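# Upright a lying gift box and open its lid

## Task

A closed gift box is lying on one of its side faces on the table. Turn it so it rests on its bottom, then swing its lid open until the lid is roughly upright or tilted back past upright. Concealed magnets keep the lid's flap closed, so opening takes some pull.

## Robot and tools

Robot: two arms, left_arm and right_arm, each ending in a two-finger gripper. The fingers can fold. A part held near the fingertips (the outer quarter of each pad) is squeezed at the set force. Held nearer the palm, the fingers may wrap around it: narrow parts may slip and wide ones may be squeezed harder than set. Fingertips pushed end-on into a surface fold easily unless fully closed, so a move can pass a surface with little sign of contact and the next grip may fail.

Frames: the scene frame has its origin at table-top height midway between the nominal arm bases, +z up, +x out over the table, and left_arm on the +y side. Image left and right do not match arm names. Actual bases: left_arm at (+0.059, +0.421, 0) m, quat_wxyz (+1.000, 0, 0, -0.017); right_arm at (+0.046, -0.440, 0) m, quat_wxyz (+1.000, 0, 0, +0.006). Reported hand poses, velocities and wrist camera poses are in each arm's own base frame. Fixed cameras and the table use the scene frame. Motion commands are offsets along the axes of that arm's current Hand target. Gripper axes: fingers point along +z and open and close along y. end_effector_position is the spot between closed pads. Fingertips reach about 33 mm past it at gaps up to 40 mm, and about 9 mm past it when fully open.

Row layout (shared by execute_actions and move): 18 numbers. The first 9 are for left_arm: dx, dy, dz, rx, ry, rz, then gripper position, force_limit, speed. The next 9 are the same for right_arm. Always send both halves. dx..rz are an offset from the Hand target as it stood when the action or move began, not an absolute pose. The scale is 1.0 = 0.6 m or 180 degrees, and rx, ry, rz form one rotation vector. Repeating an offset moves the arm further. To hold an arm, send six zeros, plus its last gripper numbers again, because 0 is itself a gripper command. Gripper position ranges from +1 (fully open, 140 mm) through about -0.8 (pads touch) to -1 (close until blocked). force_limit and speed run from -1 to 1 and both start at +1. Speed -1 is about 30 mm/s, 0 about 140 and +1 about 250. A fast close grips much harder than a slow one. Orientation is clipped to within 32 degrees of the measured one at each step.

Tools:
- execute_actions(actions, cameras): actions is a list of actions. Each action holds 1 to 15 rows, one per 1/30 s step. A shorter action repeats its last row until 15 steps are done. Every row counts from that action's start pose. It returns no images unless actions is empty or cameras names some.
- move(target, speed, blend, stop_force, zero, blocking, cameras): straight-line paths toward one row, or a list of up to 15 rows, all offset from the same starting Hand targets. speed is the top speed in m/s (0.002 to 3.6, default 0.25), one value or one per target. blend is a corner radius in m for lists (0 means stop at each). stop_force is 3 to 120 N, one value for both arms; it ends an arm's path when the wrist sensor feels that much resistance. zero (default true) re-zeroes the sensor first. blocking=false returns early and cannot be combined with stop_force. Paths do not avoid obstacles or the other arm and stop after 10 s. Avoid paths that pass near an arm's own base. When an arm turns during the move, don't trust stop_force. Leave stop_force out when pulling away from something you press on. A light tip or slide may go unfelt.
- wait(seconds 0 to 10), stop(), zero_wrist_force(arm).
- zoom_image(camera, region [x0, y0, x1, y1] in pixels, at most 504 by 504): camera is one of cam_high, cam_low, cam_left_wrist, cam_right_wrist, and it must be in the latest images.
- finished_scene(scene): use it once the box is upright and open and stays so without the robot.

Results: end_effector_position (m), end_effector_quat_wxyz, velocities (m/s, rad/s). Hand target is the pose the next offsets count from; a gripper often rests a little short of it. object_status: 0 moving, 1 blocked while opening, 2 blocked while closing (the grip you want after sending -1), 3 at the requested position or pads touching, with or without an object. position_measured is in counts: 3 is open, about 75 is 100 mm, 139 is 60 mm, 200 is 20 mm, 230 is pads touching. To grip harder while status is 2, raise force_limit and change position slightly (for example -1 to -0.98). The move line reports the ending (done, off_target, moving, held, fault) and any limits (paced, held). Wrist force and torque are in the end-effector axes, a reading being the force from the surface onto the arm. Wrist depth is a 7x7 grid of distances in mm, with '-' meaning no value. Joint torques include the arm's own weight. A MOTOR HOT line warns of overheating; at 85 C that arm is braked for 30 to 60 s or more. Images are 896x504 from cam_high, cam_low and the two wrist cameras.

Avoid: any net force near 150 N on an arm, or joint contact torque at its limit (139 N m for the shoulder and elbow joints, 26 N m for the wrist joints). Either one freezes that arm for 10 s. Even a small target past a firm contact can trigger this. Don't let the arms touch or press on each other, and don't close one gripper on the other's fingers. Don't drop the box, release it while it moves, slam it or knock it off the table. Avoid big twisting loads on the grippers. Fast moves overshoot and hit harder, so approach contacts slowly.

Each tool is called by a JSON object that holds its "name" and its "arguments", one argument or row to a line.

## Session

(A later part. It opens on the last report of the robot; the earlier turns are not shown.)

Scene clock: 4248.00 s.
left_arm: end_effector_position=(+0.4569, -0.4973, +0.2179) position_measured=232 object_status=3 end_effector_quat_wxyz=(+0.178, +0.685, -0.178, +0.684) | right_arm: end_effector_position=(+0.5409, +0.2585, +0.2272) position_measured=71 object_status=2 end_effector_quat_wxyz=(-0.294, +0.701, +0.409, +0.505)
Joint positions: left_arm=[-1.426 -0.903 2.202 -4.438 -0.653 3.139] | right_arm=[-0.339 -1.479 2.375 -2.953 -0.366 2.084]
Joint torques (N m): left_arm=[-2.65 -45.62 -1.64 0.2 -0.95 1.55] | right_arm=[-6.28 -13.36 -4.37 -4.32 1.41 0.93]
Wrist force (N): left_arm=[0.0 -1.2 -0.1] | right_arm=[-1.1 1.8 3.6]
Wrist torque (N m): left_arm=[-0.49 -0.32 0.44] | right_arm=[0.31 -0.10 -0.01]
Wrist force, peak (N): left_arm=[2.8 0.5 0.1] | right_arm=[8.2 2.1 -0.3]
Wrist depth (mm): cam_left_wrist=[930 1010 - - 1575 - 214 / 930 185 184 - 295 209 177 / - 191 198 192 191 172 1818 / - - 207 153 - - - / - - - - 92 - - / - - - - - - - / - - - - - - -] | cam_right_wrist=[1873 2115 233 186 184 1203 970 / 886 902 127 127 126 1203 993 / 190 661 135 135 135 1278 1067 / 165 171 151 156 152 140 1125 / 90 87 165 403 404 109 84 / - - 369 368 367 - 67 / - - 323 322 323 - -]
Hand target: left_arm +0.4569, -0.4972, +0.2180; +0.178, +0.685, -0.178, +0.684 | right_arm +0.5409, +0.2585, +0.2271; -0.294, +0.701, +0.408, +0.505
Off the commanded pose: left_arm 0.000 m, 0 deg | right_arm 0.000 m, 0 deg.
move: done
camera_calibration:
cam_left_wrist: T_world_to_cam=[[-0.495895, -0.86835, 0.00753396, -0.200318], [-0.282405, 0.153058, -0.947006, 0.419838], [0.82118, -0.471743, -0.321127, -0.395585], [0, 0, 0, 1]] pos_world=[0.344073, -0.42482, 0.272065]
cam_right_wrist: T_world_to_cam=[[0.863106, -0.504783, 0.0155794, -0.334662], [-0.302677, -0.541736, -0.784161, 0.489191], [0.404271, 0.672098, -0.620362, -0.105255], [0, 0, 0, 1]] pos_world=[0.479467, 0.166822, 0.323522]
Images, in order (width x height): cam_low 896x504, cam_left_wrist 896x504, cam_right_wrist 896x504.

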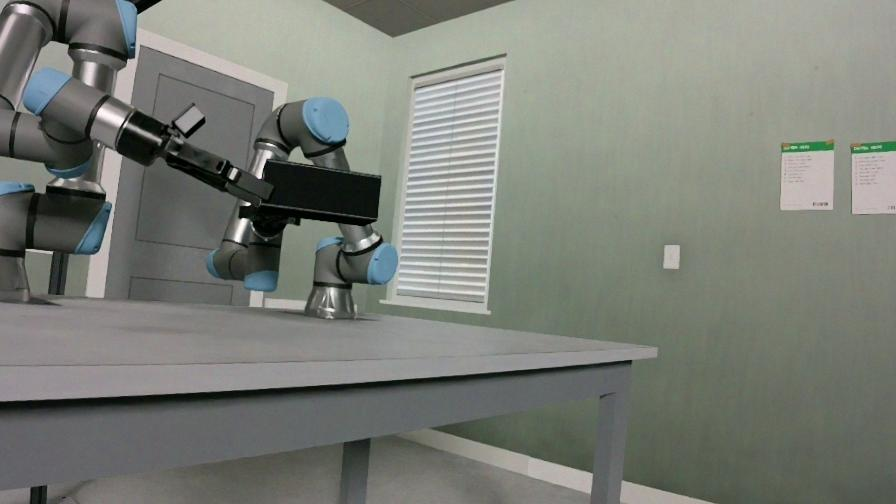

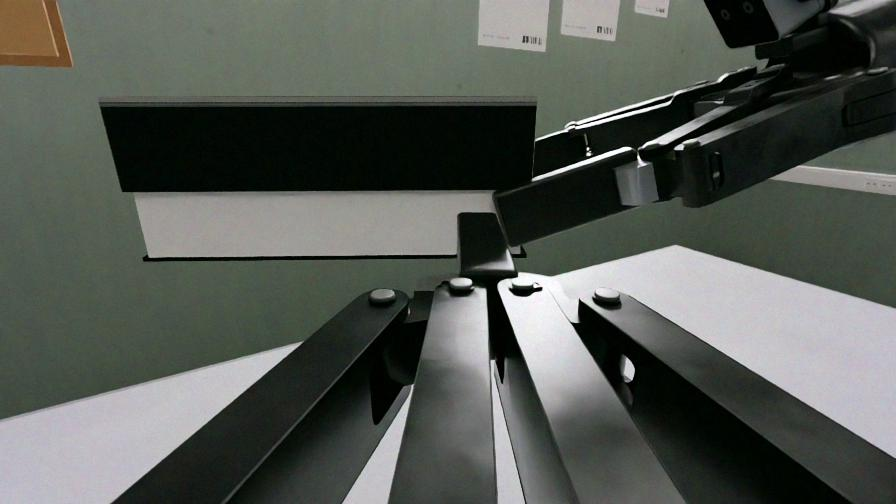

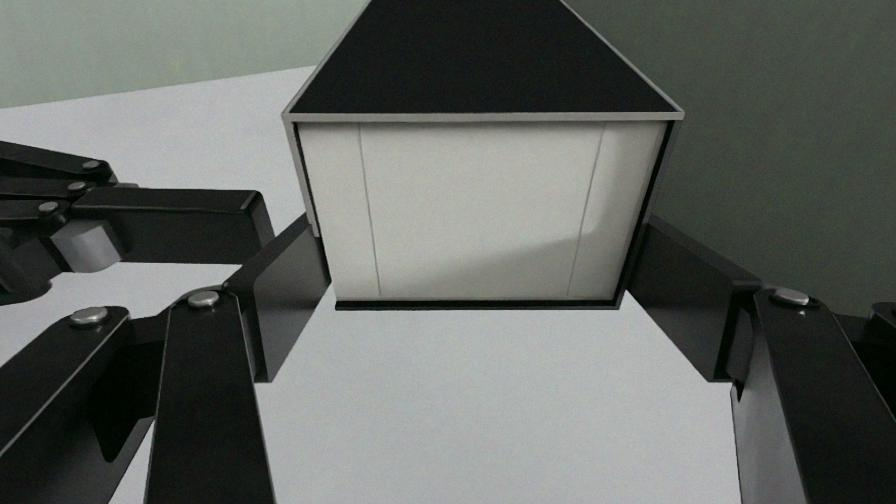

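{"name": "move", "arguments": {
  "target": [0,-0.0017,0.039,0,0,0,-1,-1,-0.5,0,0,0,0,0,0,-1,1,0.6],
  "speed": 0.06
}}

{"name": "move", "arguments": {
  "target": [0,0,0.014,0,0,0,-1,-1,-0.5,0,0,0,0,0,0,-1,1,0.6],
  "speed": 0.006,
  "stop_force": 3,
  "cameras": ["cam_left_wrist"]
}}

Scene clock: 4271.70 s.
left_arm: end_effector_position=(+0.4778, -0.5078, +0.2178) position_measured=232 object_status=3 end_effector_quat_wxyz=(+0.178, +0.685, -0.178, +0.684) | right_arm: end_effector_position=(+0.5409, +0.2585, +0.2271) position_measured=71 object_status=2 end_effector_quat_wxyz=(-0.294, +0.701, +0.408, +0.505)
Joint positions: left_arm=[-1.376 -0.886 2.145 -4.398 -0.703 3.139] | right_arm=[-0.339 -1.479 2.376 -2.953 -0.366 2.084]
Joint torques (N m): left_arm=[-6.2 -44.92 -1.17 -3.32 1.57 1.37] | right_arm=[-7.95 -11.09 -4.33 -4.96 3.62 1.22]
Wrist force (N): left_arm=[0.0 -1.0 0.0] | right_arm=[-1.1 1.7 3.5]
Wrist torque (N m): left_arm=[-0.45 -0.34 0.35] | right_arm=[0.29 -0.09 -0.02]
Wrist force, peak (N): left_arm=[0.1 -1.3 0.7] | right_arm=[-1.2 1.7 3.8]
Wrist depth (mm): cam_left_wrist=[989 - - - 1790 1804 199 / - 161 163 165 264 238 152 / - 169 170 172 170 156 154 / - 178 181 - 171 - - / - - - - 92 - - / 957 - - - - - - / - - - - - - -] | cam_right_wrist=[1831 2062 2210 186 185 1221 951 / 840 882 126 127 126 1233 993 / 183 190 138 135 135 1174 1067 / 161 167 150 156 152 128 1086 / 90 87 165 405 405 110 84 / - - 369 372 369 - 67 / - - 322 322 322 - -]
Hand target: left_arm +0.4778, -0.5077, +0.2179; +0.178, +0.685, -0.178, +0.684 | right_arm +0.5409, +0.2585, +0.2271; -0.294, +0.701, +0.408, +0.505
Off the commanded pose: left_arm 0.000 m, 0 deg | right_arm 0.000 m, 0 deg.
move: done

Scene clock: 4273.93 s.
left_arm: end_effector_position=(+0.4836, -0.5110, +0.2179) position_measured=232 object_status=3 end_effector_quat_wxyz=(+0.178, +0.685, -0.178, +0.684) | right_arm: end_effector_position=(+0.5409, +0.2585, +0.2271) position_measured=71 object_status=2 end_effector_quat_wxyz=(-0.294, +0.701, +0.408, +0.505)
Joint positions: left_arm=[-1.363 -0.881 2.128 -4.387 -0.716 3.139] | right_arm=[-0.339 -1.479 2.376 -2.953 -0.366 2.084]
Joint torques (N m): left_arm=[-7.42 -46.55 -2.84 -3.11 0.91 0.74] | right_arm=[2.38 -12.59 -5.29 -1.23 3.54 1.08]
Wrist force (N): left_arm=[0.2 -1.2 -0.7] | right_arm=[-1.4 1.9 3.2]
Wrist torque (N m): left_arm=[-0.46 -0.38 0.36] | right_arm=[0.14 -0.03 -0.03]
Wrist force, peak (N): left_arm=[-0.7 -1.0 -7.7] | right_arm=[-0.1 9.1 3.1]
Wrist depth (mm): cam_left_wrist=[916 - 1036 - - - 195 / 941 154 156 157 - 235 170 / 162 162 163 165 164 151 144 / 953 174 177 173 165 - - / 1089 - - - 92 - - / 1277 - - - - - - / - - - - - - -] | cam_right_wrist=[1887 2027 2152 186 185 1214 970 / 899 879 127 126 126 1185 993 / 182 192 138 135 135 1209 1048 / 158 167 150 153 152 140 1095 / 87 87 165 406 404 109 84 / - - 369 372 371 - 67 / - - 322 322 323 - -]
Hand target: left_arm +0.4836, -0.5110, +0.2179; +0.178, +0.685, -0.178, +0.684 (not the last commanded pose) | right_arm +0.5409, +0.2585, +0.2271; -0.294, +0.701, +0.408, +0.505
Off the commanded pose: left_arm 0.002 m, 0 deg | right_arm 0.000 m, 0 deg.
move: contact (left_arm)
camera_calibration:
cam_left_wrist: T_world_to_cam=[[-0.495848, -0.868379, 0.00727819, -0.198934], [-0.282286, 0.15325, -0.947011, 0.429515], [0.821248, -0.471628, -0.32112, -0.42395], [0, 0, 0, 1]] pos_world=[0.370773, -0.43852, 0.272065]
Images, in order (width x height): cam_left_wrist 896x504.

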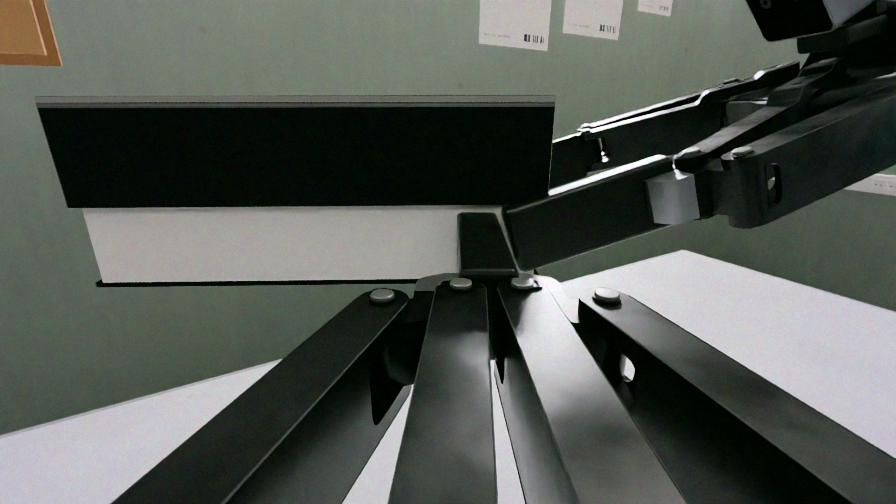

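{"name": "move", "arguments": {
  "target": [0.03,0,-0.0008,0,0,0,-1,-1,-0.5,0,0,0,0,0,0,-1,1,0.6],
  "speed": 0.008,
  "stop_force": 36,
  "cameras": ["cam_low","cam_left_wrist","cam_right_wrist"]
}}

Scene clock: 4285.13 s.
left_arm: end_effector_position=(+0.4832, -0.5107, +0.2360) position_measured=232 object_status=3 end_effector_quat_wxyz=(+0.178, +0.685, -0.178, +0.684) | right_arm: end_effector_position=(+0.5409, +0.2585, +0.2271) position_measured=71 object_status=2 end_effector_quat_wxyz=(-0.294, +0.701, +0.408, +0.505)
Joint positions: left_arm=[-1.364 -0.929 2.134 -4.345 -0.715 3.139] | right_arm=[-0.339 -1.479 2.376 -2.953 -0.366 2.084]
Joint torques (N m): left_arm=[1.78 -34.49 -18.51 -6.21 1.51 0.09] | right_arm=[13.11 -21.24 -6.05 -0.94 0.41 -2.47]
Wrist force (N): left_arm=[-24.6 0.6 -32.9] | right_arm=[21.7 33.0 -2.6]
Wrist torque (N m): left_arm=[-0.61 0.01 0.37] | right_arm=[-0.45 0.02 1.84]
Wrist force, peak (N): left_arm=[-26.5 0.0 -33.5] | right_arm=[23.7 33.6 -3.9]
Wrist depth (mm): cam_left_wrist=[154 152 - 1320 1607 - 192 / 157 157 155 161 1618 227 193 / - 168 169 167 169 176 151 / - - 177 153 170 155 149 / - - - - 92 - - / - - - - - - - / - - - - - - -] | cam_right_wrist=[1859 2079 135 136 137 1168 966 / 895 892 117 121 119 1157 1057 / 151 156 128 125 125 1191 1031 / 488 506 150 158 156 118 1067 / 451 86 408 433 435 109 84 / - - 371 369 369 - 67 / - - 325 322 322 - -]
Hand target: left_arm +0.4832, -0.5107, +0.2359; +0.178, +0.685, -0.178, +0.684 | right_arm +0.5409, +0.2585, +0.2271; -0.294, +0.701, +0.408, +0.505
Off the commanded pose: left_arm 0.000 m, 0 deg | right_arm 0.000 m, 0 deg.
move: done
camera_calibration:
cam_left_wrist: T_world_to_cam=[[-0.495848, -0.868379, 0.00727818, -0.19909], [-0.282286, 0.15325, -0.947011, 0.446418], [0.821248, -0.471628, -0.32112, -0.417747], [0, 0, 0, 1]] pos_world=[0.370373, -0.43832, 0.290065]
cam_right_wrist: T_world_to_cam=[[0.863087, -0.504827, 0.015159, -0.33451], [-0.302993, -0.541564, -0.784158, 0.489234], [0.404074, 0.672203, -0.620377, -0.105236], [0, 0, 0, 1]] pos_world=[0.479469, 0.166822, 0.323421]
Images, in order (width x height): cam_low 896x504, cam_left_wrist 896x504, cam_right_wrist 896x504.

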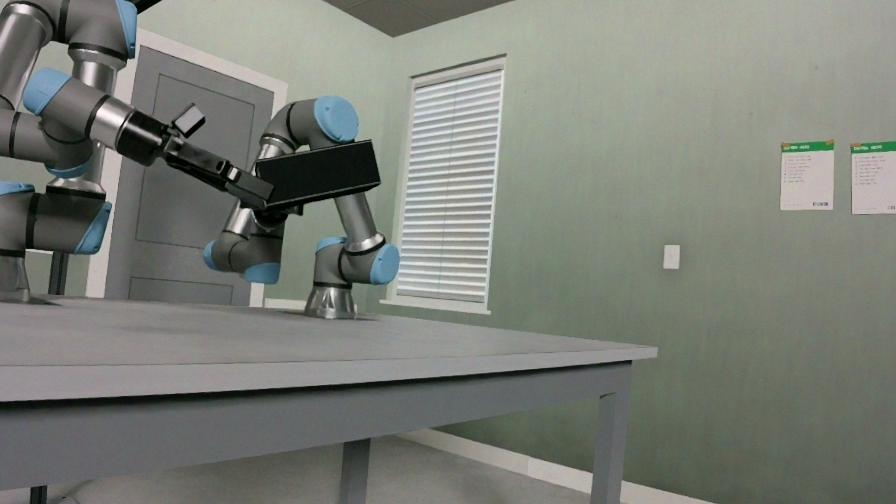

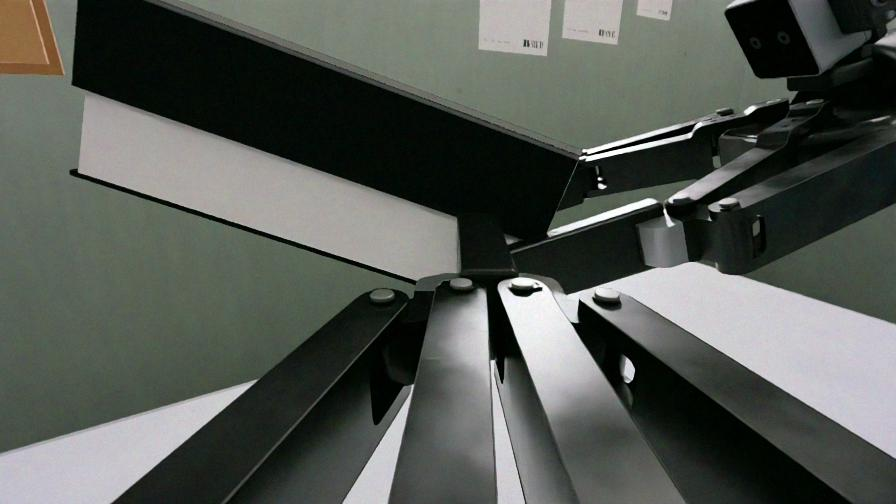

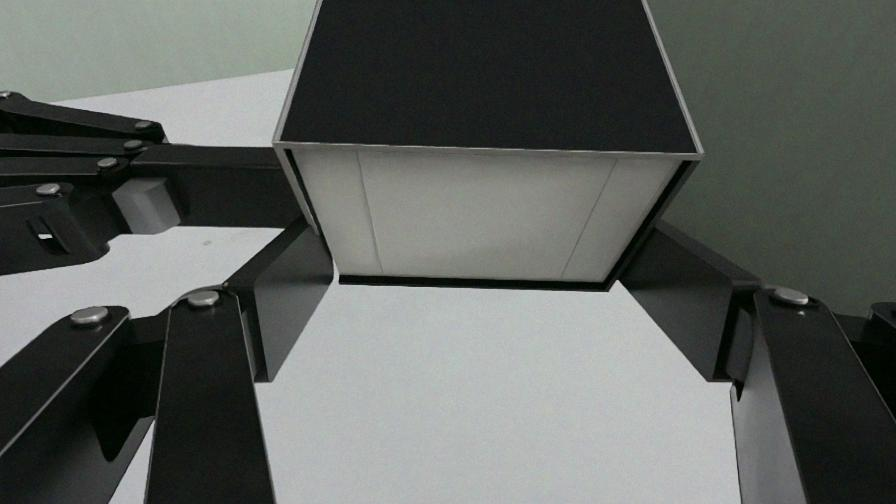

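{"name": "move", "arguments": {
  "target": [-0.02,0,-0.003,0,0,0,-1,-1,-0.5,0,0,0,0,0,0,-1,1,0.6],
  "speed": 0.03,
  "cameras": ["cam_left_wrist","cam_right_wrist"]
}}

Scene clock: 4317.63 s.
left_arm: end_effector_position=(+0.4816, -0.5098, +0.2238) position_measured=232 object_status=3 end_effector_quat_wxyz=(+0.178, +0.685, -0.178, +0.684) | right_arm: end_effector_position=(+0.5409, +0.2586, +0.2271) position_measured=71 object_status=2 end_effector_quat_wxyz=(-0.294, +0.701, +0.409, +0.505)
Joint positions: left_arm=[-1.368 -0.898 2.136 -4.377 -0.712 3.139] | right_arm=[-0.339 -1.479 2.376 -2.953 -0.366 2.084]
Joint torques (N m): left_arm=[-3.37 -46.47 -5.84 -0.11 0.43 -0.08] | right_arm=[-2.65 -26.2 -6.09 -4.9 3.3 0.82]
Wrist force (N): left_arm=[0.0 -1.2 0.0] | right_arm=[0.3 -0.2 2.5]
Wrist torque (N m): left_arm=[-0.50 -0.33 0.34] | right_arm=[-0.11 -0.39 -0.04]
Wrist force, peak (N): left_arm=[-24.3 0.5 -33.1] | right_arm=[21.7 33.2 -2.7]
Wrist depth (mm): cam_left_wrist=[152 152 151 - 1861 - 195 / 159 159 159 159 - 236 180 / - 167 169 168 168 156 148 / - - 174 153 169 153 - / - - - - 92 - - / - - - - - - - / - - - - - - -] | cam_right_wrist=[1845 1947 138 139 139 1185 981 / 905 886 119 123 120 1168 1018 / 171 167 128 122 125 1221 1071 / 154 167 150 164 156 128 1100 / 90 87 408 433 432 109 84 / - - 370 369 370 - 70 / - - 324 322 323 - -]
Hand target: left_arm +0.4816, -0.5099, +0.2239; +0.178, +0.685, -0.178, +0.684 | right_arm +0.5409, +0.2585, +0.2271; -0.294, +0.701, +0.408, +0.505
Off the commanded pose: left_arm 0.000 m, 0 deg | right_arm 0.000 m, 0 deg.
move: done
camera_calibration:
cam_left_wrist: T_world_to_cam=[[-0.495873, -0.868364, 0.00733963, -0.199014], [-0.282333, 0.15322, -0.947001, 0.434277], [0.821217, -0.471665, -0.321146, -0.419924], [0, 0, 0, 1]] pos_world=[0.368773, -0.43742, 0.277865]
cam_right_wrist: T_world_to_cam=[[0.863169, -0.504689, 0.0151423, -0.334516], [-0.302908, -0.541591, -0.784172, 0.489256], [0.403964, 0.672286, -0.620358, -0.10527], [0, 0, 0, 1]] pos_world=[0.479469, 0.166922, 0.323421]
Images, in order (width x height): cam_left_wrist 896x504, cam_right_wrist 896x504.

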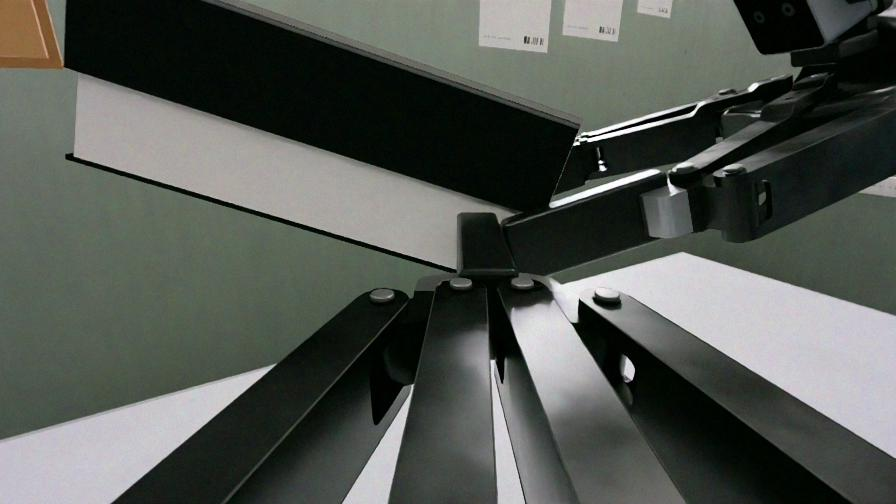

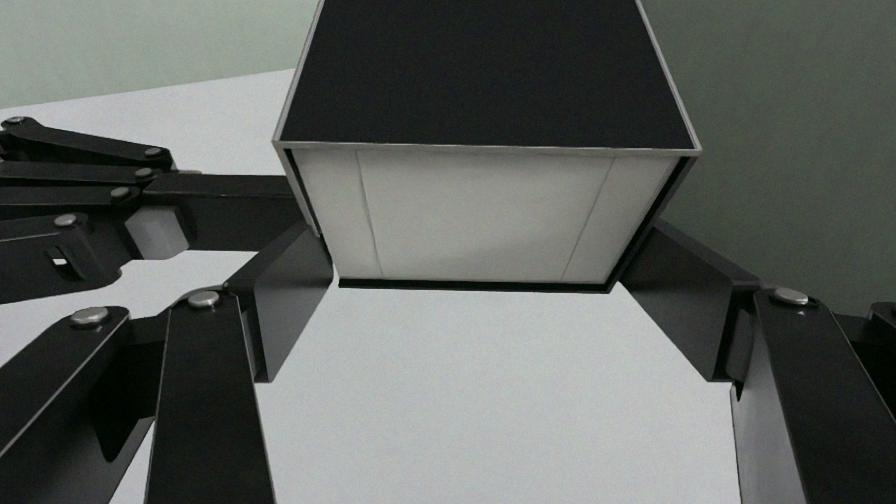

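{"name": "move", "arguments": {
  "target": [0,0,-0.03,0,0,0,-1,-1,-0.5,0,0,0,0,0,0,-1,1,0.6],
  "speed": 0.1
}}

{"name": "move", "arguments": {
  "target": [0,0,0,0,0,0,-1,-1,-0.5,0,0,0,0,-0.089,0,-1,1,0.6],
  "speed": 0.15,
  "cameras": ["cam_left_wrist","cam_right_wrist"]
}}

Scene clock: 4388.03 s.
left_arm: end_effector_position=(+0.4658, -0.5010, +0.2241) position_measured=232 object_status=3 end_effector_quat_wxyz=(+0.178, +0.685, -0.178, +0.684) end_effector_velocity=(+0.001, -0.002, +0.000) end_effector_angular_velocity=(+0.001, +0.000, -0.003) | right_arm: end_effector_position=(+0.5409, +0.2585, +0.2271) position_measured=71 object_status=2 end_effector_quat_wxyz=(-0.294, +0.701, +0.408, +0.505)
Joint positions: left_arm=[-1.404 -0.914 2.181 -4.408 -0.676 3.139] | right_arm=[-0.339 -1.479 2.376 -2.953 -0.366 2.084]
Joint velocities: left_arm=[0.002 0.001 -0.004 0.004 -0.005 0] | right_arm=[within noise]
Joint torques (N m): left_arm=[5.97 -25.9 -14.9 -0.1 -1.47 -1.63] | right_arm=[-5.16 -30.64 -6.79 -4.96 0.93 0.76]
Wrist force (N): left_arm=[0.1 -1.2 0.0] | right_arm=[0.4 -0.3 2.6]
Wrist torque (N m): left_arm=[-0.47 -0.35 0.35] | right_arm=[-0.13 -0.40 -0.03]
Wrist force, peak (N): left_arm=[0.0 -1.4 0.0] | right_arm=[0.4 -0.1 2.8]
Wrist depth (mm): cam_left_wrist=[853 168 169 1320 1777 1607 209 / - 178 178 177 - 252 172 / - 183 187 190 185 164 170 / 1050 - - 153 187 741 - / 938 - - - 92 - - / 1079 - - - - - 462 / - - - - - - -] | cam_right_wrist=[- - 138 138 139 1174 974 / 902 895 119 123 120 1174 1010 / 170 164 128 127 125 1233 1040 / 163 172 144 157 156 128 1044 / 454 87 405 434 435 109 83 / - - 369 368 370 - 70 / - - 323 323 322 - -]
Hand target: left_arm +0.4659, -0.5011, +0.2240; +0.178, +0.685, -0.178, +0.684 | right_arm +0.5409, +0.2585, +0.2271; -0.294, +0.701, +0.408, +0.505
Off the commanded pose: left_arm 0.000 m, 0 deg | right_arm 0.000 m, 0 deg.
move: done

Scene clock: 4389.43 s.
left_arm: end_effector_position=(+0.4659, -0.5011, +0.2240) position_measured=232 object_status=3 end_effector_quat_wxyz=(+0.178, +0.685, -0.178, +0.684) | right_arm: end_effector_position=(+0.5409, +0.2586, +0.2273) position_measured=71 object_status=2 end_effector_quat_wxyz=(-0.234, +0.765, +0.446, +0.403)
Joint positions: left_arm=[-1.404 -0.913 2.181 -4.408 -0.676 3.139] | right_arm=[-0.241 -1.626 2.222 -2.544 -0.655 2.034]
Joint torques (N m): left_arm=[7.04 -22.03 -15.41 -0.04 -1.54 -1.56] | right_arm=[-7.63 -8.64 -10.56 -3.27 0.88 -1.3]
Wrist force (N): left_arm=[0.1 -1.2 -0.1] | right_arm=[0.4 0.1 2.2]
Wrist torque (N m): left_arm=[-0.49 -0.35 0.34] | right_arm=[0.05 -0.53 -0.13]
Wrist force, peak (N): left_arm=[0.2 -1.5 0.0] | right_arm=[-1.2 -0.3 2.7]
Wrist depth (mm): cam_left_wrist=[923 - - - 1676 205 159 / - 179 - - 271 163 160 / - 185 185 186 184 168 2037 / - 199 - 137 187 - 2110 / - - - - 92 - 579 / - - - - - - - / - - - - - - -] | cam_right_wrist=[663 659 138 138 139 1221 1001 / 561 567 119 123 120 1239 1053 / 156 157 128 126 125 1319 1125 / 416 423 150 157 156 136 1179 / 90 87 371 386 386 109 84 / - - 349 350 348 342 70 / - - 321 319 319 - -]
Hand target: left_arm +0.4659, -0.5011, +0.2240; +0.178, +0.685, -0.178, +0.684 | right_arm +0.5409, +0.2585, +0.2271; -0.234, +0.765, +0.445, +0.402
Off the commanded pose: left_arm 0.000 m, 0 deg | right_arm 0.000 m, 0 deg.
move: done
camera_calibration:
cam_left_wrist: T_world_to_cam=[[-0.495848, -0.868379, 0.00727819, -0.199158], [-0.282286, 0.15325, -0.947011, 0.428684], [0.821248, -0.471628, -0.32112, -0.402818], [0, 0, 0, 1]] pos_world=[0.353073, -0.42862, 0.278065]
cam_right_wrist: T_world_to_cam=[[0.86541, -0.500723, 0.0184978, -0.337626], [-0.397663, -0.708812, -0.582623, 0.53807], [0.304845, 0.496852, -0.812532, 0.0375162], [0, 0, 0, 1]] pos_world=[0.494719, 0.193693, 0.350221]
Images, in order (width x height): cam_left_wrist 896x504, cam_right_wrist 896x504.

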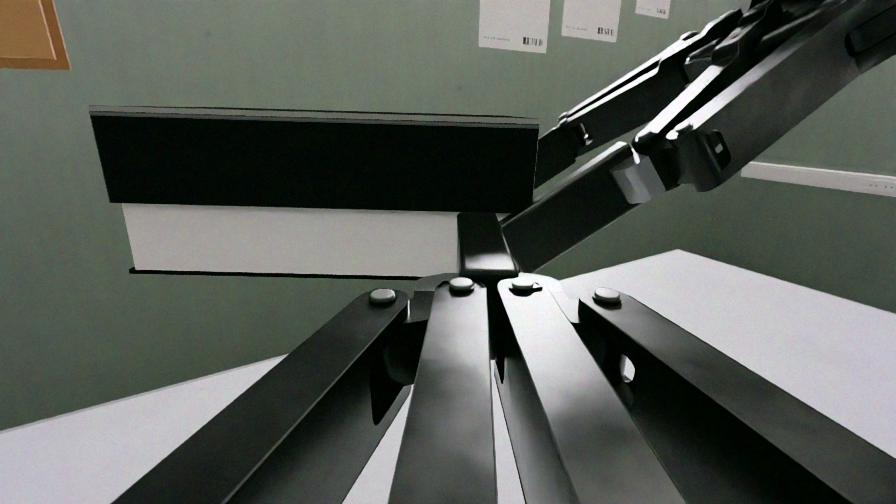

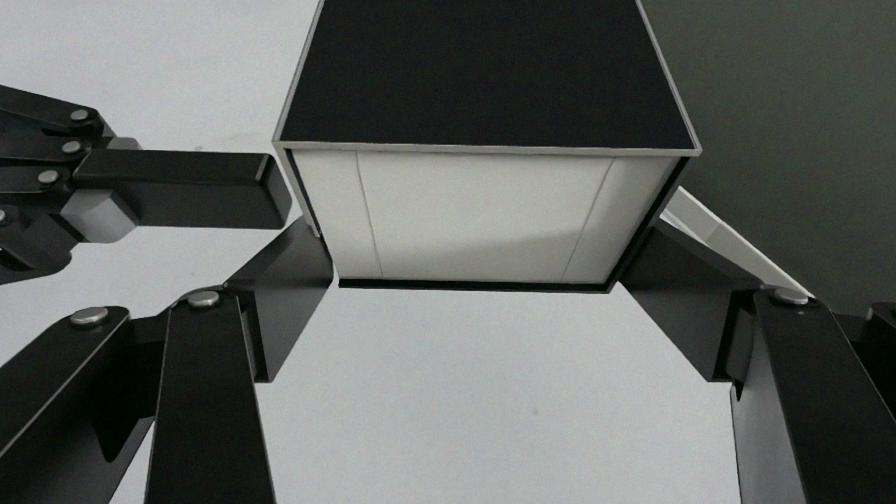

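{"name": "move", "arguments": {
  "target": [
    [-0.0105,0.0042,0,0,0,0,-1,-1,-0.5,0,0,0,0,0,0,-1,1,0.6],
    [-0.0105,0.0042,0.027,0,0,0,-1,-1,-0.5,0,0,0,0,0,0,-1,1,0.6]
  ],
  "speed": 0.06
}}

{"name": "move", "arguments": {
  "target": [0,0,0.02,0,0,0,-1,-1,-0.5,0,0,0,0,0,0,-1,1,0.6],
  "speed": 0.005,
  "stop_force": 3,
  "cameras": ["cam_left_wrist"]
}}

Scene clock: 4403.47 s.
left_arm: end_effector_position=(+0.4788, -0.5112, +0.2175) position_measured=232 object_status=3 end_effector_quat_wxyz=(+0.178, +0.685, -0.178, +0.684) | right_arm: end_effector_position=(+0.5409, +0.2585, +0.2271) position_measured=71 object_status=2 end_effector_quat_wxyz=(-0.234, +0.765, +0.445, +0.402)
Joint positions: left_arm=[-1.375 -0.882 2.135 -4.392 -0.704 3.139] | right_arm=[-0.241 -1.626 2.222 -2.544 -0.655 2.033]
Joint torques (N m): left_arm=[-11.64 -44.75 -2.46 -2.72 -0.43 1.49] | right_arm=[-2.62 -11.61 -13.08 -3.16 3.15 -0.32]
Wrist force (N): left_arm=[2.7 -5.9 1.5] | right_arm=[-5.0 -1.6 -0.9]
Wrist torque (N m): left_arm=[-0.24 -0.41 0.30] | right_arm=[0.27 -0.41 -0.39]
Wrist force, peak (N): left_arm=[0.5 -6.2 -4.4] | right_arm=[-3.4 4.7 -1.9]
Wrist depth (mm): cam_left_wrist=[919 - - - 1750 214 141 / 161 162 161 164 255 152 141 / - 169 169 169 166 145 1777 / - - 179 177 168 - - / - - - - 92 - - / - - - - - - - / - - - - - - -] | cam_right_wrist=[661 667 138 138 139 1214 1018 / 580 567 119 123 120 1245 997 / 165 160 128 126 126 1363 1115 / 156 165 150 157 156 140 1203 / 87 87 371 386 384 109 84 / - - 348 347 350 342 70 / - - 319 319 319 - -]
Hand target: left_arm +0.4788, -0.5112, +0.2176; +0.178, +0.685, -0.178, +0.684 | right_arm +0.5409, +0.2585, +0.2271; -0.234, +0.765, +0.445, +0.402
Off the commanded pose: left_arm 0.000 m, 0 deg | right_arm 0.000 m, 0 deg.
move: done

Scene clock: 4404.50 s.
left_arm: end_effector_position=(+0.4792, -0.5114, +0.2177) position_measured=232 object_status=3 end_effector_quat_wxyz=(+0.178, +0.685, -0.178, +0.684) | right_arm: end_effector_position=(+0.5409, +0.2585, +0.2271) position_measured=71 object_status=2 end_effector_quat_wxyz=(-0.234, +0.765, +0.445, +0.402)
Joint positions: left_arm=[-1.375 -0.882 2.133 -4.391 -0.705 3.139] | right_arm=[-0.241 -1.626 2.222 -2.544 -0.655 2.033]
Joint torques (N m): left_arm=[-11.62 -45.77 -3.37 -2.63 -0.78 1.35] | right_arm=[8.12 -13.17 -22.52 -4.69 4.71 0.26]
Wrist force (N): left_arm=[0.5 -6.7 -2.6] | right_arm=[-3.7 2.4 -2.1]
Wrist torque (N m): left_arm=[-0.31 -0.34 0.31] | right_arm=[0.27 -0.44 -0.28]
Wrist force, peak (N): left_arm=[-1.3 -7.0 -5.9] | right_arm=[-2.4 5.6 -3.3]
Wrist depth (mm): cam_left_wrist=[916 - - 1366 1544 213 141 / - 161 161 - 254 152 140 / 168 168 168 - 166 144 1818 / - 179 180 176 170 - 1937 / - - - - 92 - - / - - - - - - - / - - - - - - -] | cam_right_wrist=[659 663 138 138 139 1214 1005 / 581 564 119 123 120 1214 1040 / 165 160 128 126 126 1333 1105 / 157 167 150 157 155 140 1191 / 90 87 369 383 383 109 84 / - - 349 348 349 343 70 / - - 319 320 318 - -]
Hand target: left_arm +0.4792, -0.5114, +0.2177; +0.178, +0.685, -0.178, +0.684 (not the last commanded pose) | right_arm +0.5409, +0.2585, +0.2271; -0.234, +0.765, +0.445, +0.402
Off the commanded pose: left_arm 0.012 m, 0 deg | right_arm 0.000 m, 0 deg.
move: contact (left_arm)
camera_calibration:
cam_left_wrist: T_world_to_cam=[[-0.495824, -0.868392, 0.00735923, -0.201449], [-0.28225, 0.15313, -0.947041, 0.428021], [0.821276, -0.471642, -0.321029, -0.420745], [0, 0, 0, 1]] pos_world=[0.366473, -0.43892, 0.271765]
Images, in order (width x height): cam_left_wrist 896x504.

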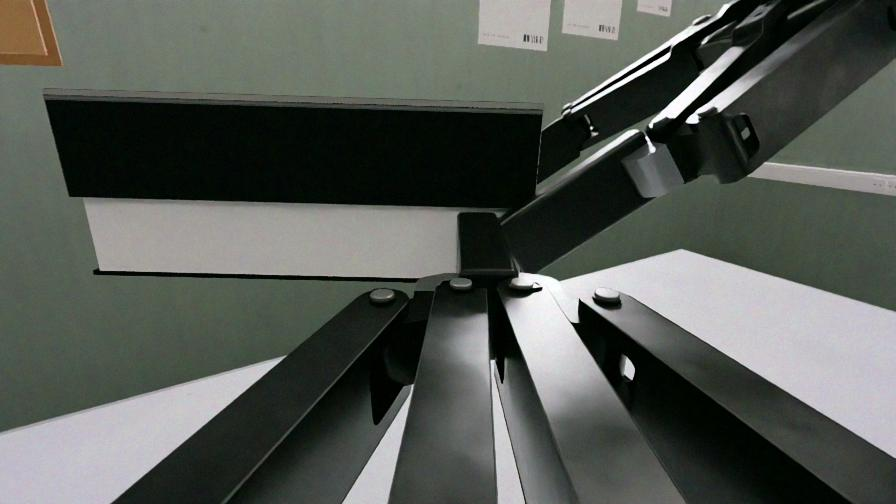

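{"name": "move", "arguments": {
  "target": [0,-0.0045,-0.002,0,0,0,-1,-1,-0.5,0,0,0,0,0,0,-1,1,0.6],
  "speed": 0.03
}}

{"name": "move", "arguments": {
  "target": [0,0,0.022,0,0,0,-1,-1,-0.5,0,0,0,0,0,0,-1,1,0.6],
  "speed": 0.006,
  "stop_force": 3,
  "cameras": ["cam_left_wrist"]
}}

Scene clock: 4414.97 s.
left_arm: end_effector_position=(+0.4795, -0.5084, +0.2177) position_measured=232 object_status=3 end_effector_quat_wxyz=(+0.178, +0.685, -0.178, +0.684) | right_arm: end_effector_position=(+0.5409, +0.2585, +0.2271) position_measured=71 object_status=2 end_effector_quat_wxyz=(-0.234, +0.765, +0.445, +0.402)
Joint positions: left_arm=[-1.372 -0.884 2.141 -4.396 -0.707 3.139] | right_arm=[-0.241 -1.626 2.222 -2.544 -0.655 2.033]
Joint torques (N m): left_arm=[4.08 -43.2 -10.04 -2.26 -1.28 0.85] | right_arm=[8.31 -23.43 -32.45 -4.69 1.53 0.89]
Wrist force (N): left_arm=[0.2 -1.1 0.1] | right_arm=[0.2 0.2 2.3]
Wrist torque (N m): left_arm=[-0.48 -0.37 0.35] | right_arm=[0.08 -0.50 -0.11]
Wrist force, peak (N): left_arm=[0.2 -6.9 -2.8] | right_arm=[-3.8 2.5 -2.5]
Wrist depth (mm): cam_left_wrist=[916 - 1089 - 1486 220 143 / 162 163 162 163 255 156 142 / 169 170 170 172 167 150 1875 / - - - 153 171 - - / 1069 - - - 92 - 575 / - - - - - - - / - - - - - - -] | cam_right_wrist=[665 668 138 139 139 1271 1005 / 560 564 119 122 120 1209 1053 / 166 163 128 127 125 1319 1136 / 156 170 150 157 156 140 1245 / 90 87 371 384 384 109 84 / - - 350 348 349 341 70 / - - 317 319 319 - -]
Hand target: left_arm +0.4795, -0.5085, +0.2177; +0.178, +0.685, -0.178, +0.684 | right_arm +0.5409, +0.2585, +0.2271; -0.234, +0.765, +0.445, +0.402
Off the commanded pose: left_arm 0.000 m, 0 deg | right_arm 0.000 m, 0 deg.
move: done

Scene clock: 4416.87 s.
left_arm: end_effector_position=(+0.4838, -0.5109, +0.2177) position_measured=232 object_status=3 end_effector_quat_wxyz=(+0.178, +0.685, -0.178, +0.684) | right_arm: end_effector_position=(+0.5409, +0.2585, +0.2271) position_measured=71 object_status=2 end_effector_quat_wxyz=(-0.234, +0.765, +0.445, +0.402)
Joint positions: left_arm=[-1.363 -0.88 2.128 -4.388 -0.717 3.139] | right_arm=[-0.241 -1.626 2.222 -2.544 -0.655 2.033]
Joint torques (N m): left_arm=[-6.97 -46.19 -3.11 -3 1.19 1.27] | right_arm=[9.81 -27.8 -31.33 -0.87 4.25 0.96]
Wrist force (N): left_arm=[0.5 -1.1 -3.8] | right_arm=[-0.4 3.6 2.5]
Wrist torque (N m): left_arm=[-0.46 -0.38 0.36] | right_arm=[-0.11 -0.46 -0.11]
Wrist force, peak (N): left_arm=[-1.1 -1.5 -9.8] | right_arm=[0.8 9.5 0.9]
Wrist depth (mm): cam_left_wrist=[957 - - 1257 1524 211 140 / 157 158 158 159 259 152 136 / 164 165 164 165 162 143 1890 / - - 178 173 165 - - / - 1170 - - 92 - 546 / 1018 - - - - - - / - - - - - - -] | cam_right_wrist=[668 667 138 138 139 1233 985 / 565 563 119 123 120 1179 1044 / 167 164 128 126 125 1312 1125 / 156 167 150 157 156 139 1174 / 90 87 372 385 385 109 84 / - - 349 350 350 342 70 / - - 321 318 317 - -]
Hand target: left_arm +0.4838, -0.5109, +0.2177; +0.178, +0.685, -0.178, +0.684 (not the last commanded pose) | right_arm +0.5409, +0.2585, +0.2271; -0.234, +0.765, +0.445, +0.402
Off the commanded pose: left_arm 0.008 m, 0 deg | right_arm 0.000 m, 0 deg.
move: contact (left_arm)
camera_calibration:
cam_left_wrist: T_world_to_cam=[[-0.495824, -0.868392, 0.00735923, -0.198734], [-0.28225, 0.15313, -0.947041, 0.429243], [0.821276, -0.471642, -0.321029, -0.424287], [0, 0, 0, 1]] pos_world=[0.371073, -0.43842, 0.271765]
Images, in order (width x height): cam_left_wrist 896x504.

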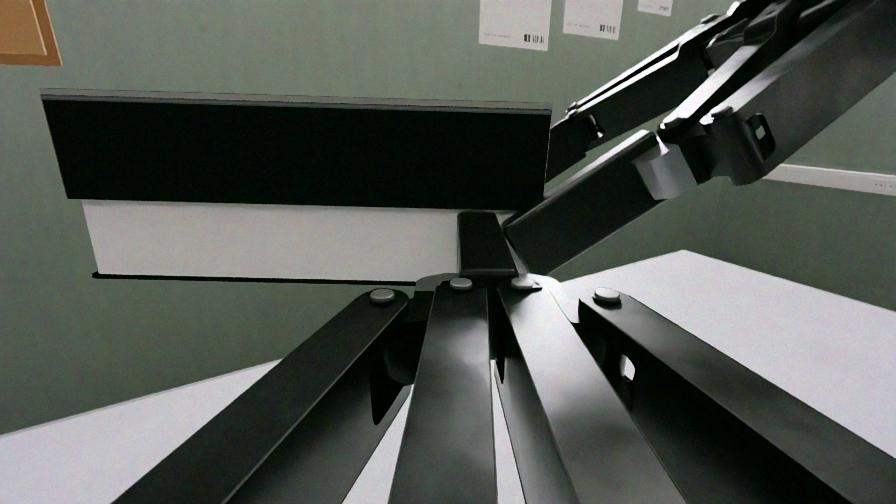

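{"name": "move", "arguments": {
  "target": [
    [0.001,0,-0.0018,0,0,0,-1,-1,-0.5,0,0,0,0,0,0,-1,1,0.6],
    [0.02,0,-0.0022,0,0,0,-1,-1,-0.5,0,0,0,0,0,0,-1,1,0.6]
  ],
  "speed": 0.006,
  "stop_force": 30,
  "cameras": ["cam_left_wrist","cam_right_wrist"]
}}

Scene clock: 4430.40 s.
left_arm: end_effector_position=(+0.4827, -0.5102, +0.2297) position_measured=232 object_status=3 end_effector_quat_wxyz=(+0.178, +0.685, -0.178, +0.684) | right_arm: end_effector_position=(+0.5409, +0.2585, +0.2271) position_measured=71 object_status=2 end_effector_quat_wxyz=(-0.234, +0.765, +0.445, +0.402)
Joint positions: left_arm=[-1.365 -0.913 2.135 -4.362 -0.714 3.139] | right_arm=[-0.241 -1.626 2.222 -2.544 -0.655 2.033]
Joint torques (N m): left_arm=[-4.54 -31.24 -10.6 -4.18 1.36 0.59] | right_arm=[8.14 -11.4 -3.37 1.25 2.14 -1.43]
Wrist force (N): left_arm=[-11.4 -0.9 -15.5] | right_arm=[7.9 15.1 -3.1]
Wrist torque (N m): left_arm=[-0.46 -0.08 0.32] | right_arm=[-0.01 -0.22 0.69]
Wrist force, peak (N): left_arm=[-19.6 -2.7 -14.3] | right_arm=[13.2 14.1 -8.5]
Wrist depth (mm): cam_left_wrist=[905 - 1206 1284 1534 217 169 / - - 183 1544 262 174 141 / 919 166 167 169 167 142 1986 / 980 176 177 172 168 - - / - - 81 - 92 559 - / - - - - - - - / - - - - - - -] | cam_right_wrist=[665 663 137 137 138 1227 1010 / 173 568 118 122 119 1252 1057 / 147 152 128 126 125 1348 1115 / 153 431 150 157 156 140 1239 / 90 87 371 386 384 109 83 / - - 349 349 348 342 67 / - - 320 318 318 - -]
Hand target: left_arm +0.4827, -0.5102, +0.2297; +0.178, +0.685, -0.178, +0.684 | right_arm +0.5409, +0.2585, +0.2271; -0.234, +0.765, +0.445, +0.402
Off the commanded pose: left_arm 0.000 m, 0 deg | right_arm 0.000 m, 0 deg.
move: done
camera_calibration:
cam_left_wrist: T_world_to_cam=[[-0.495798, -0.868406, 0.00744219, -0.198849], [-0.282292, 0.153053, -0.947041, 0.440238], [0.821277, -0.471642, -0.321027, -0.419087], [0, 0, 0, 1]] pos_world=[0.369873, -0.43772, 0.283865]
cam_right_wrist: T_world_to_cam=[[0.865346, -0.500843, 0.0182462, -0.33748], [-0.397951, -0.70879, -0.582454, 0.538033], [0.304651, 0.496763, -0.812659, 0.0375107], [0, 0, 0, 1]] pos_world=[0.49472, 0.193693, 0.35002]
Images, in order (width x height): cam_left_wrist 896x504, cam_right_wrist 896x504.

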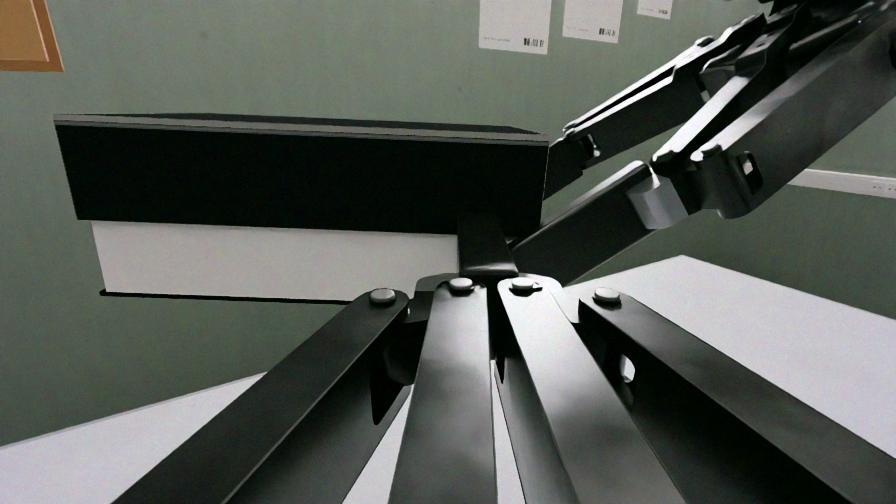

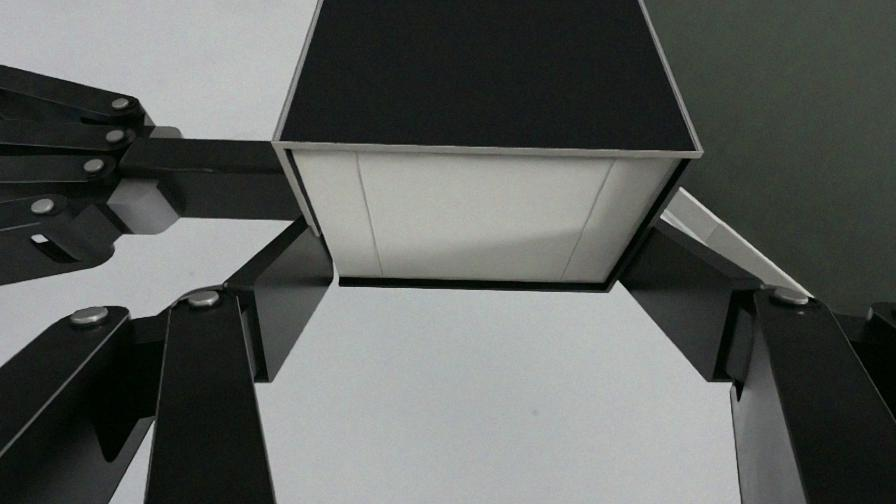

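{"name": "move", "arguments": {
  "target": [
    [-0.012,0,-0.01,0,0,0,-1,-1,-0.5,0,0,0,0,0,0,-1,1,0.6],
    [-0.012,0,-0.2,0,0,0,-1,-1,-0.5,0,0,0,0,0,0,-1,1,0.6],
    [0.4,0,-0.22,0,0,0,-1,-1,-0.5,0,0,0,0,0,0,-1,1,0.6]
  ],
  "speed": [0.03,0.2,0.3],
  "blend": [0,0.03,0]
}}

{"name": "move", "arguments": {
  "target": [0,0,0,0,0,0,-1,-1,-0.5,0.1784,0,-0.1227,0.2833,0,0.4113,-1,1,0.6],
  "speed": 0.4,
  "cameras": ["all"]
}}

Scene clock: 4607.13 s.
left_arm: end_effector_position=(+0.3677, -0.4458, +0.4698) position_measured=232 object_status=3 end_effector_quat_wxyz=(+0.178, +0.685, -0.178, +0.684) | right_arm: end_effector_position=(+0.5409, +0.2585, +0.2271) position_measured=71 object_status=2 end_effector_quat_wxyz=(-0.234, +0.765, +0.445, +0.402)
Joint positions: left_arm=[-1.701 -1.687 2.265 -3.717 -0.379 3.138] | right_arm=[-0.241 -1.626 2.222 -2.544 -0.655 2.033]
Joint torques (N m): left_arm=[6.89 -6.22 -25.89 -0.07 -0.69 1.02] | right_arm=[7.33 -30.2 -35.46 -5.23 2.31 0.52]
Wrist force (N): left_arm=[0.2 -1.1 0.0] | right_arm=[-0.1 0.0 2.6]
Wrist torque (N m): left_arm=[-0.45 -0.39 0.24] | right_arm=[0.03 -0.43 -0.12]
Wrist force, peak (N): left_arm=[-11.2 -0.8 -15.6] | right_arm=[7.7 15.5 -3.2]
Wrist depth (mm): cam_left_wrist=[976 - - 1441 1712 - - / 1023 - - 1575 1688 - - / 1089 - - 1586 - - 341 / - 1486 - - - 358 335 / - - - - 92 359 316 / - - - - - - 1986 / - - - - - - -] | cam_right_wrist=[667 659 137 138 139 1227 1040 / 560 564 119 123 120 123 1053 / 492 492 127 127 125 1333 1022 / 431 439 150 157 155 140 1197 / 90 87 371 386 385 109 84 / - - 349 350 347 340 70 / - - 320 318 319 - -]
Hand target: left_arm +0.3677, -0.4458, +0.4698; +0.178, +0.685, -0.178, +0.684 | right_arm +0.5409, +0.2585, +0.2271; -0.234, +0.765, +0.445, +0.402
Off the commanded pose: left_arm 0.000 m, 0 deg | right_arm 0.000 m, 0 deg.
move: done

Scene clock: 4609.67 s.
left_arm: end_effector_position=(+0.3677, -0.4458, +0.4698) position_measured=232 object_status=3 end_effector_quat_wxyz=(+0.178, +0.685, -0.178, +0.684) | right_arm: end_effector_position=(+0.5408, +0.2585, +0.3570) position_measured=71 object_status=2 end_effector_quat_wxyz=(+0.706, -0.707, -0.032, +0.030)
Joint positions: left_arm=[-1.701 -1.687 2.265 -3.717 -0.379 3.138] | right_arm=[-0.326 -1.15 1.391 -0.243 -0.413 1.57]
Joint torques (N m): left_arm=[7.39 -0.8 -26.86 0.58 0.4 -1.21] | right_arm=[8.9 -48.97 -9.21 2.88 1.05 -0.7]
Wrist force (N): left_arm=[0.1 -1.4 0.0] | right_arm=[-1.6 -3.3 4.0]
Wrist torque (N m): left_arm=[-0.51 -0.37 0.24] | right_arm=[-0.97 0.17 -0.13]
Wrist force, peak (N): left_arm=[0.0 -1.7 0.2] | right_arm=[-2.1 -3.5 4.1]
Wrist depth (mm): cam_left_wrist=[976 - - - 1676 - - / 1010 - - 1664 1505 530 436 / 1041 - 1358 - - 508 466 / - - 354 124 454 513 1664 / - - - - 92 2208 - / - - - - - - 2339 / - - - - - - -] | cam_right_wrist=[2027 - 137 138 138 616 444 / 1995 2667 119 122 120 577 444 / 2027 2696 127 126 125 581 441 / 1692 - 150 157 156 140 441 / 87 87 834 832 812 109 84 / - - 394 741 902 - 70 / - - 464 580 962 - -]
Hand target: left_arm +0.3677, -0.4458, +0.4698; +0.178, +0.685, -0.178, +0.684 | right_arm +0.5408, +0.2585, +0.3570; +0.706, -0.707, -0.032, +0.030
Off the commanded pose: left_arm 0.000 m, 0 deg | right_arm 0.000 m, 0 deg.
move: done
camera_calibration:
cam_left_wrist: T_world_to_cam=[[-0.495824, -0.868392, 0.00735923, -0.201622], [-0.28225, 0.15313, -0.947041, 0.625254], [0.821276, -0.471642, -0.321029, -0.217301], [0, 0, 0, 1]] pos_world=[0.254973, -0.37332, 0.523865]
cam_right_wrist: T_world_to_cam=[[0.0138897, -0.0164607, -0.999768, 0.358965], [-0.907286, -0.420476, -0.00568195, 0.60863], [-0.420285, 0.907155, -0.0207749, 0.146452], [0, 0, 0, 1]] pos_world=[0.608767, 0.128968, 0.365382]

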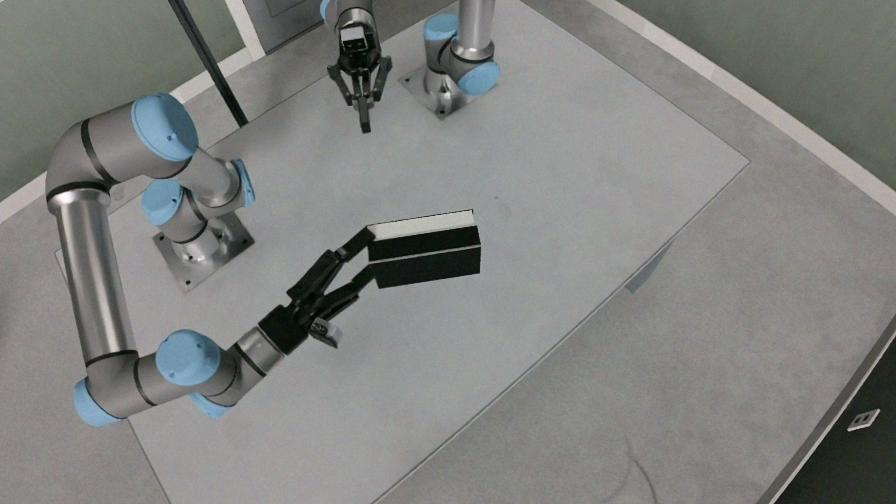

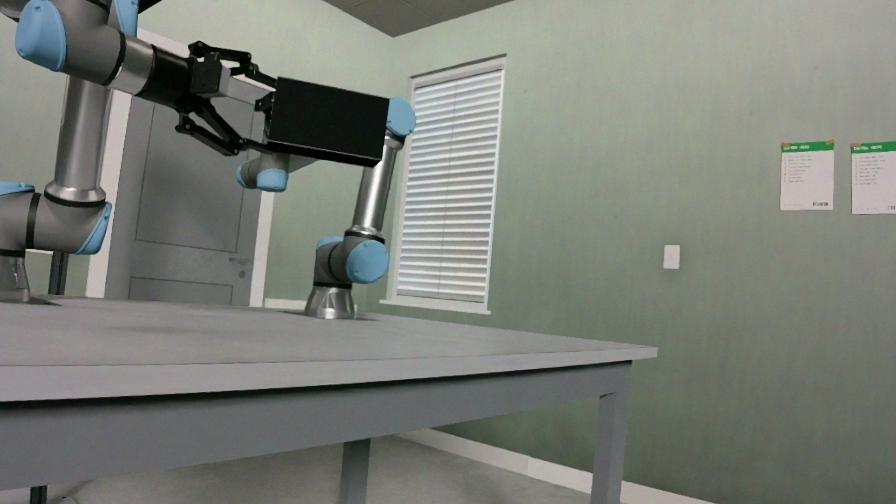

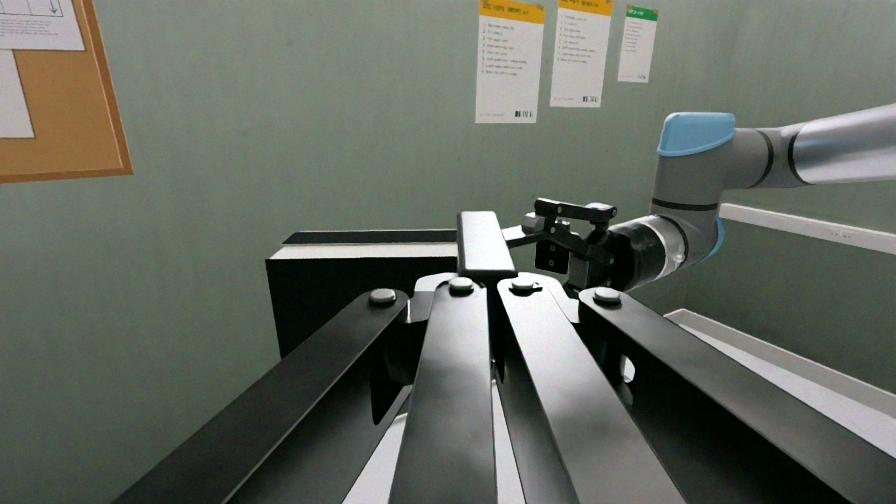

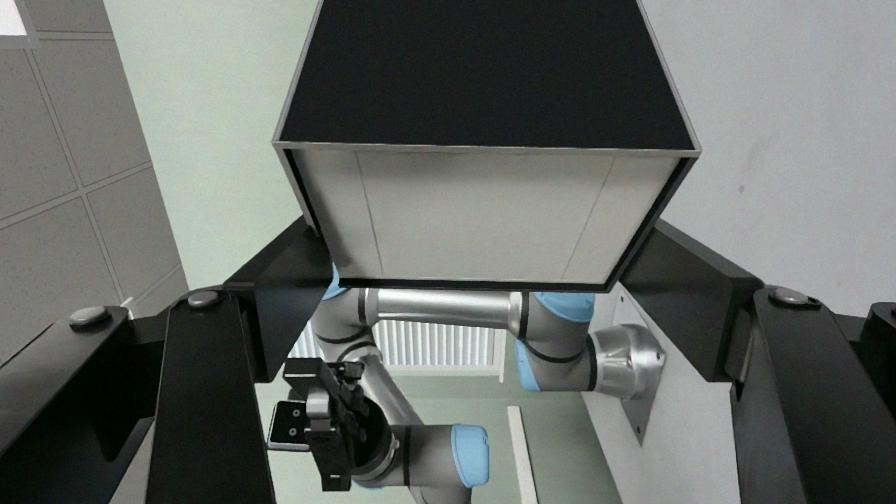

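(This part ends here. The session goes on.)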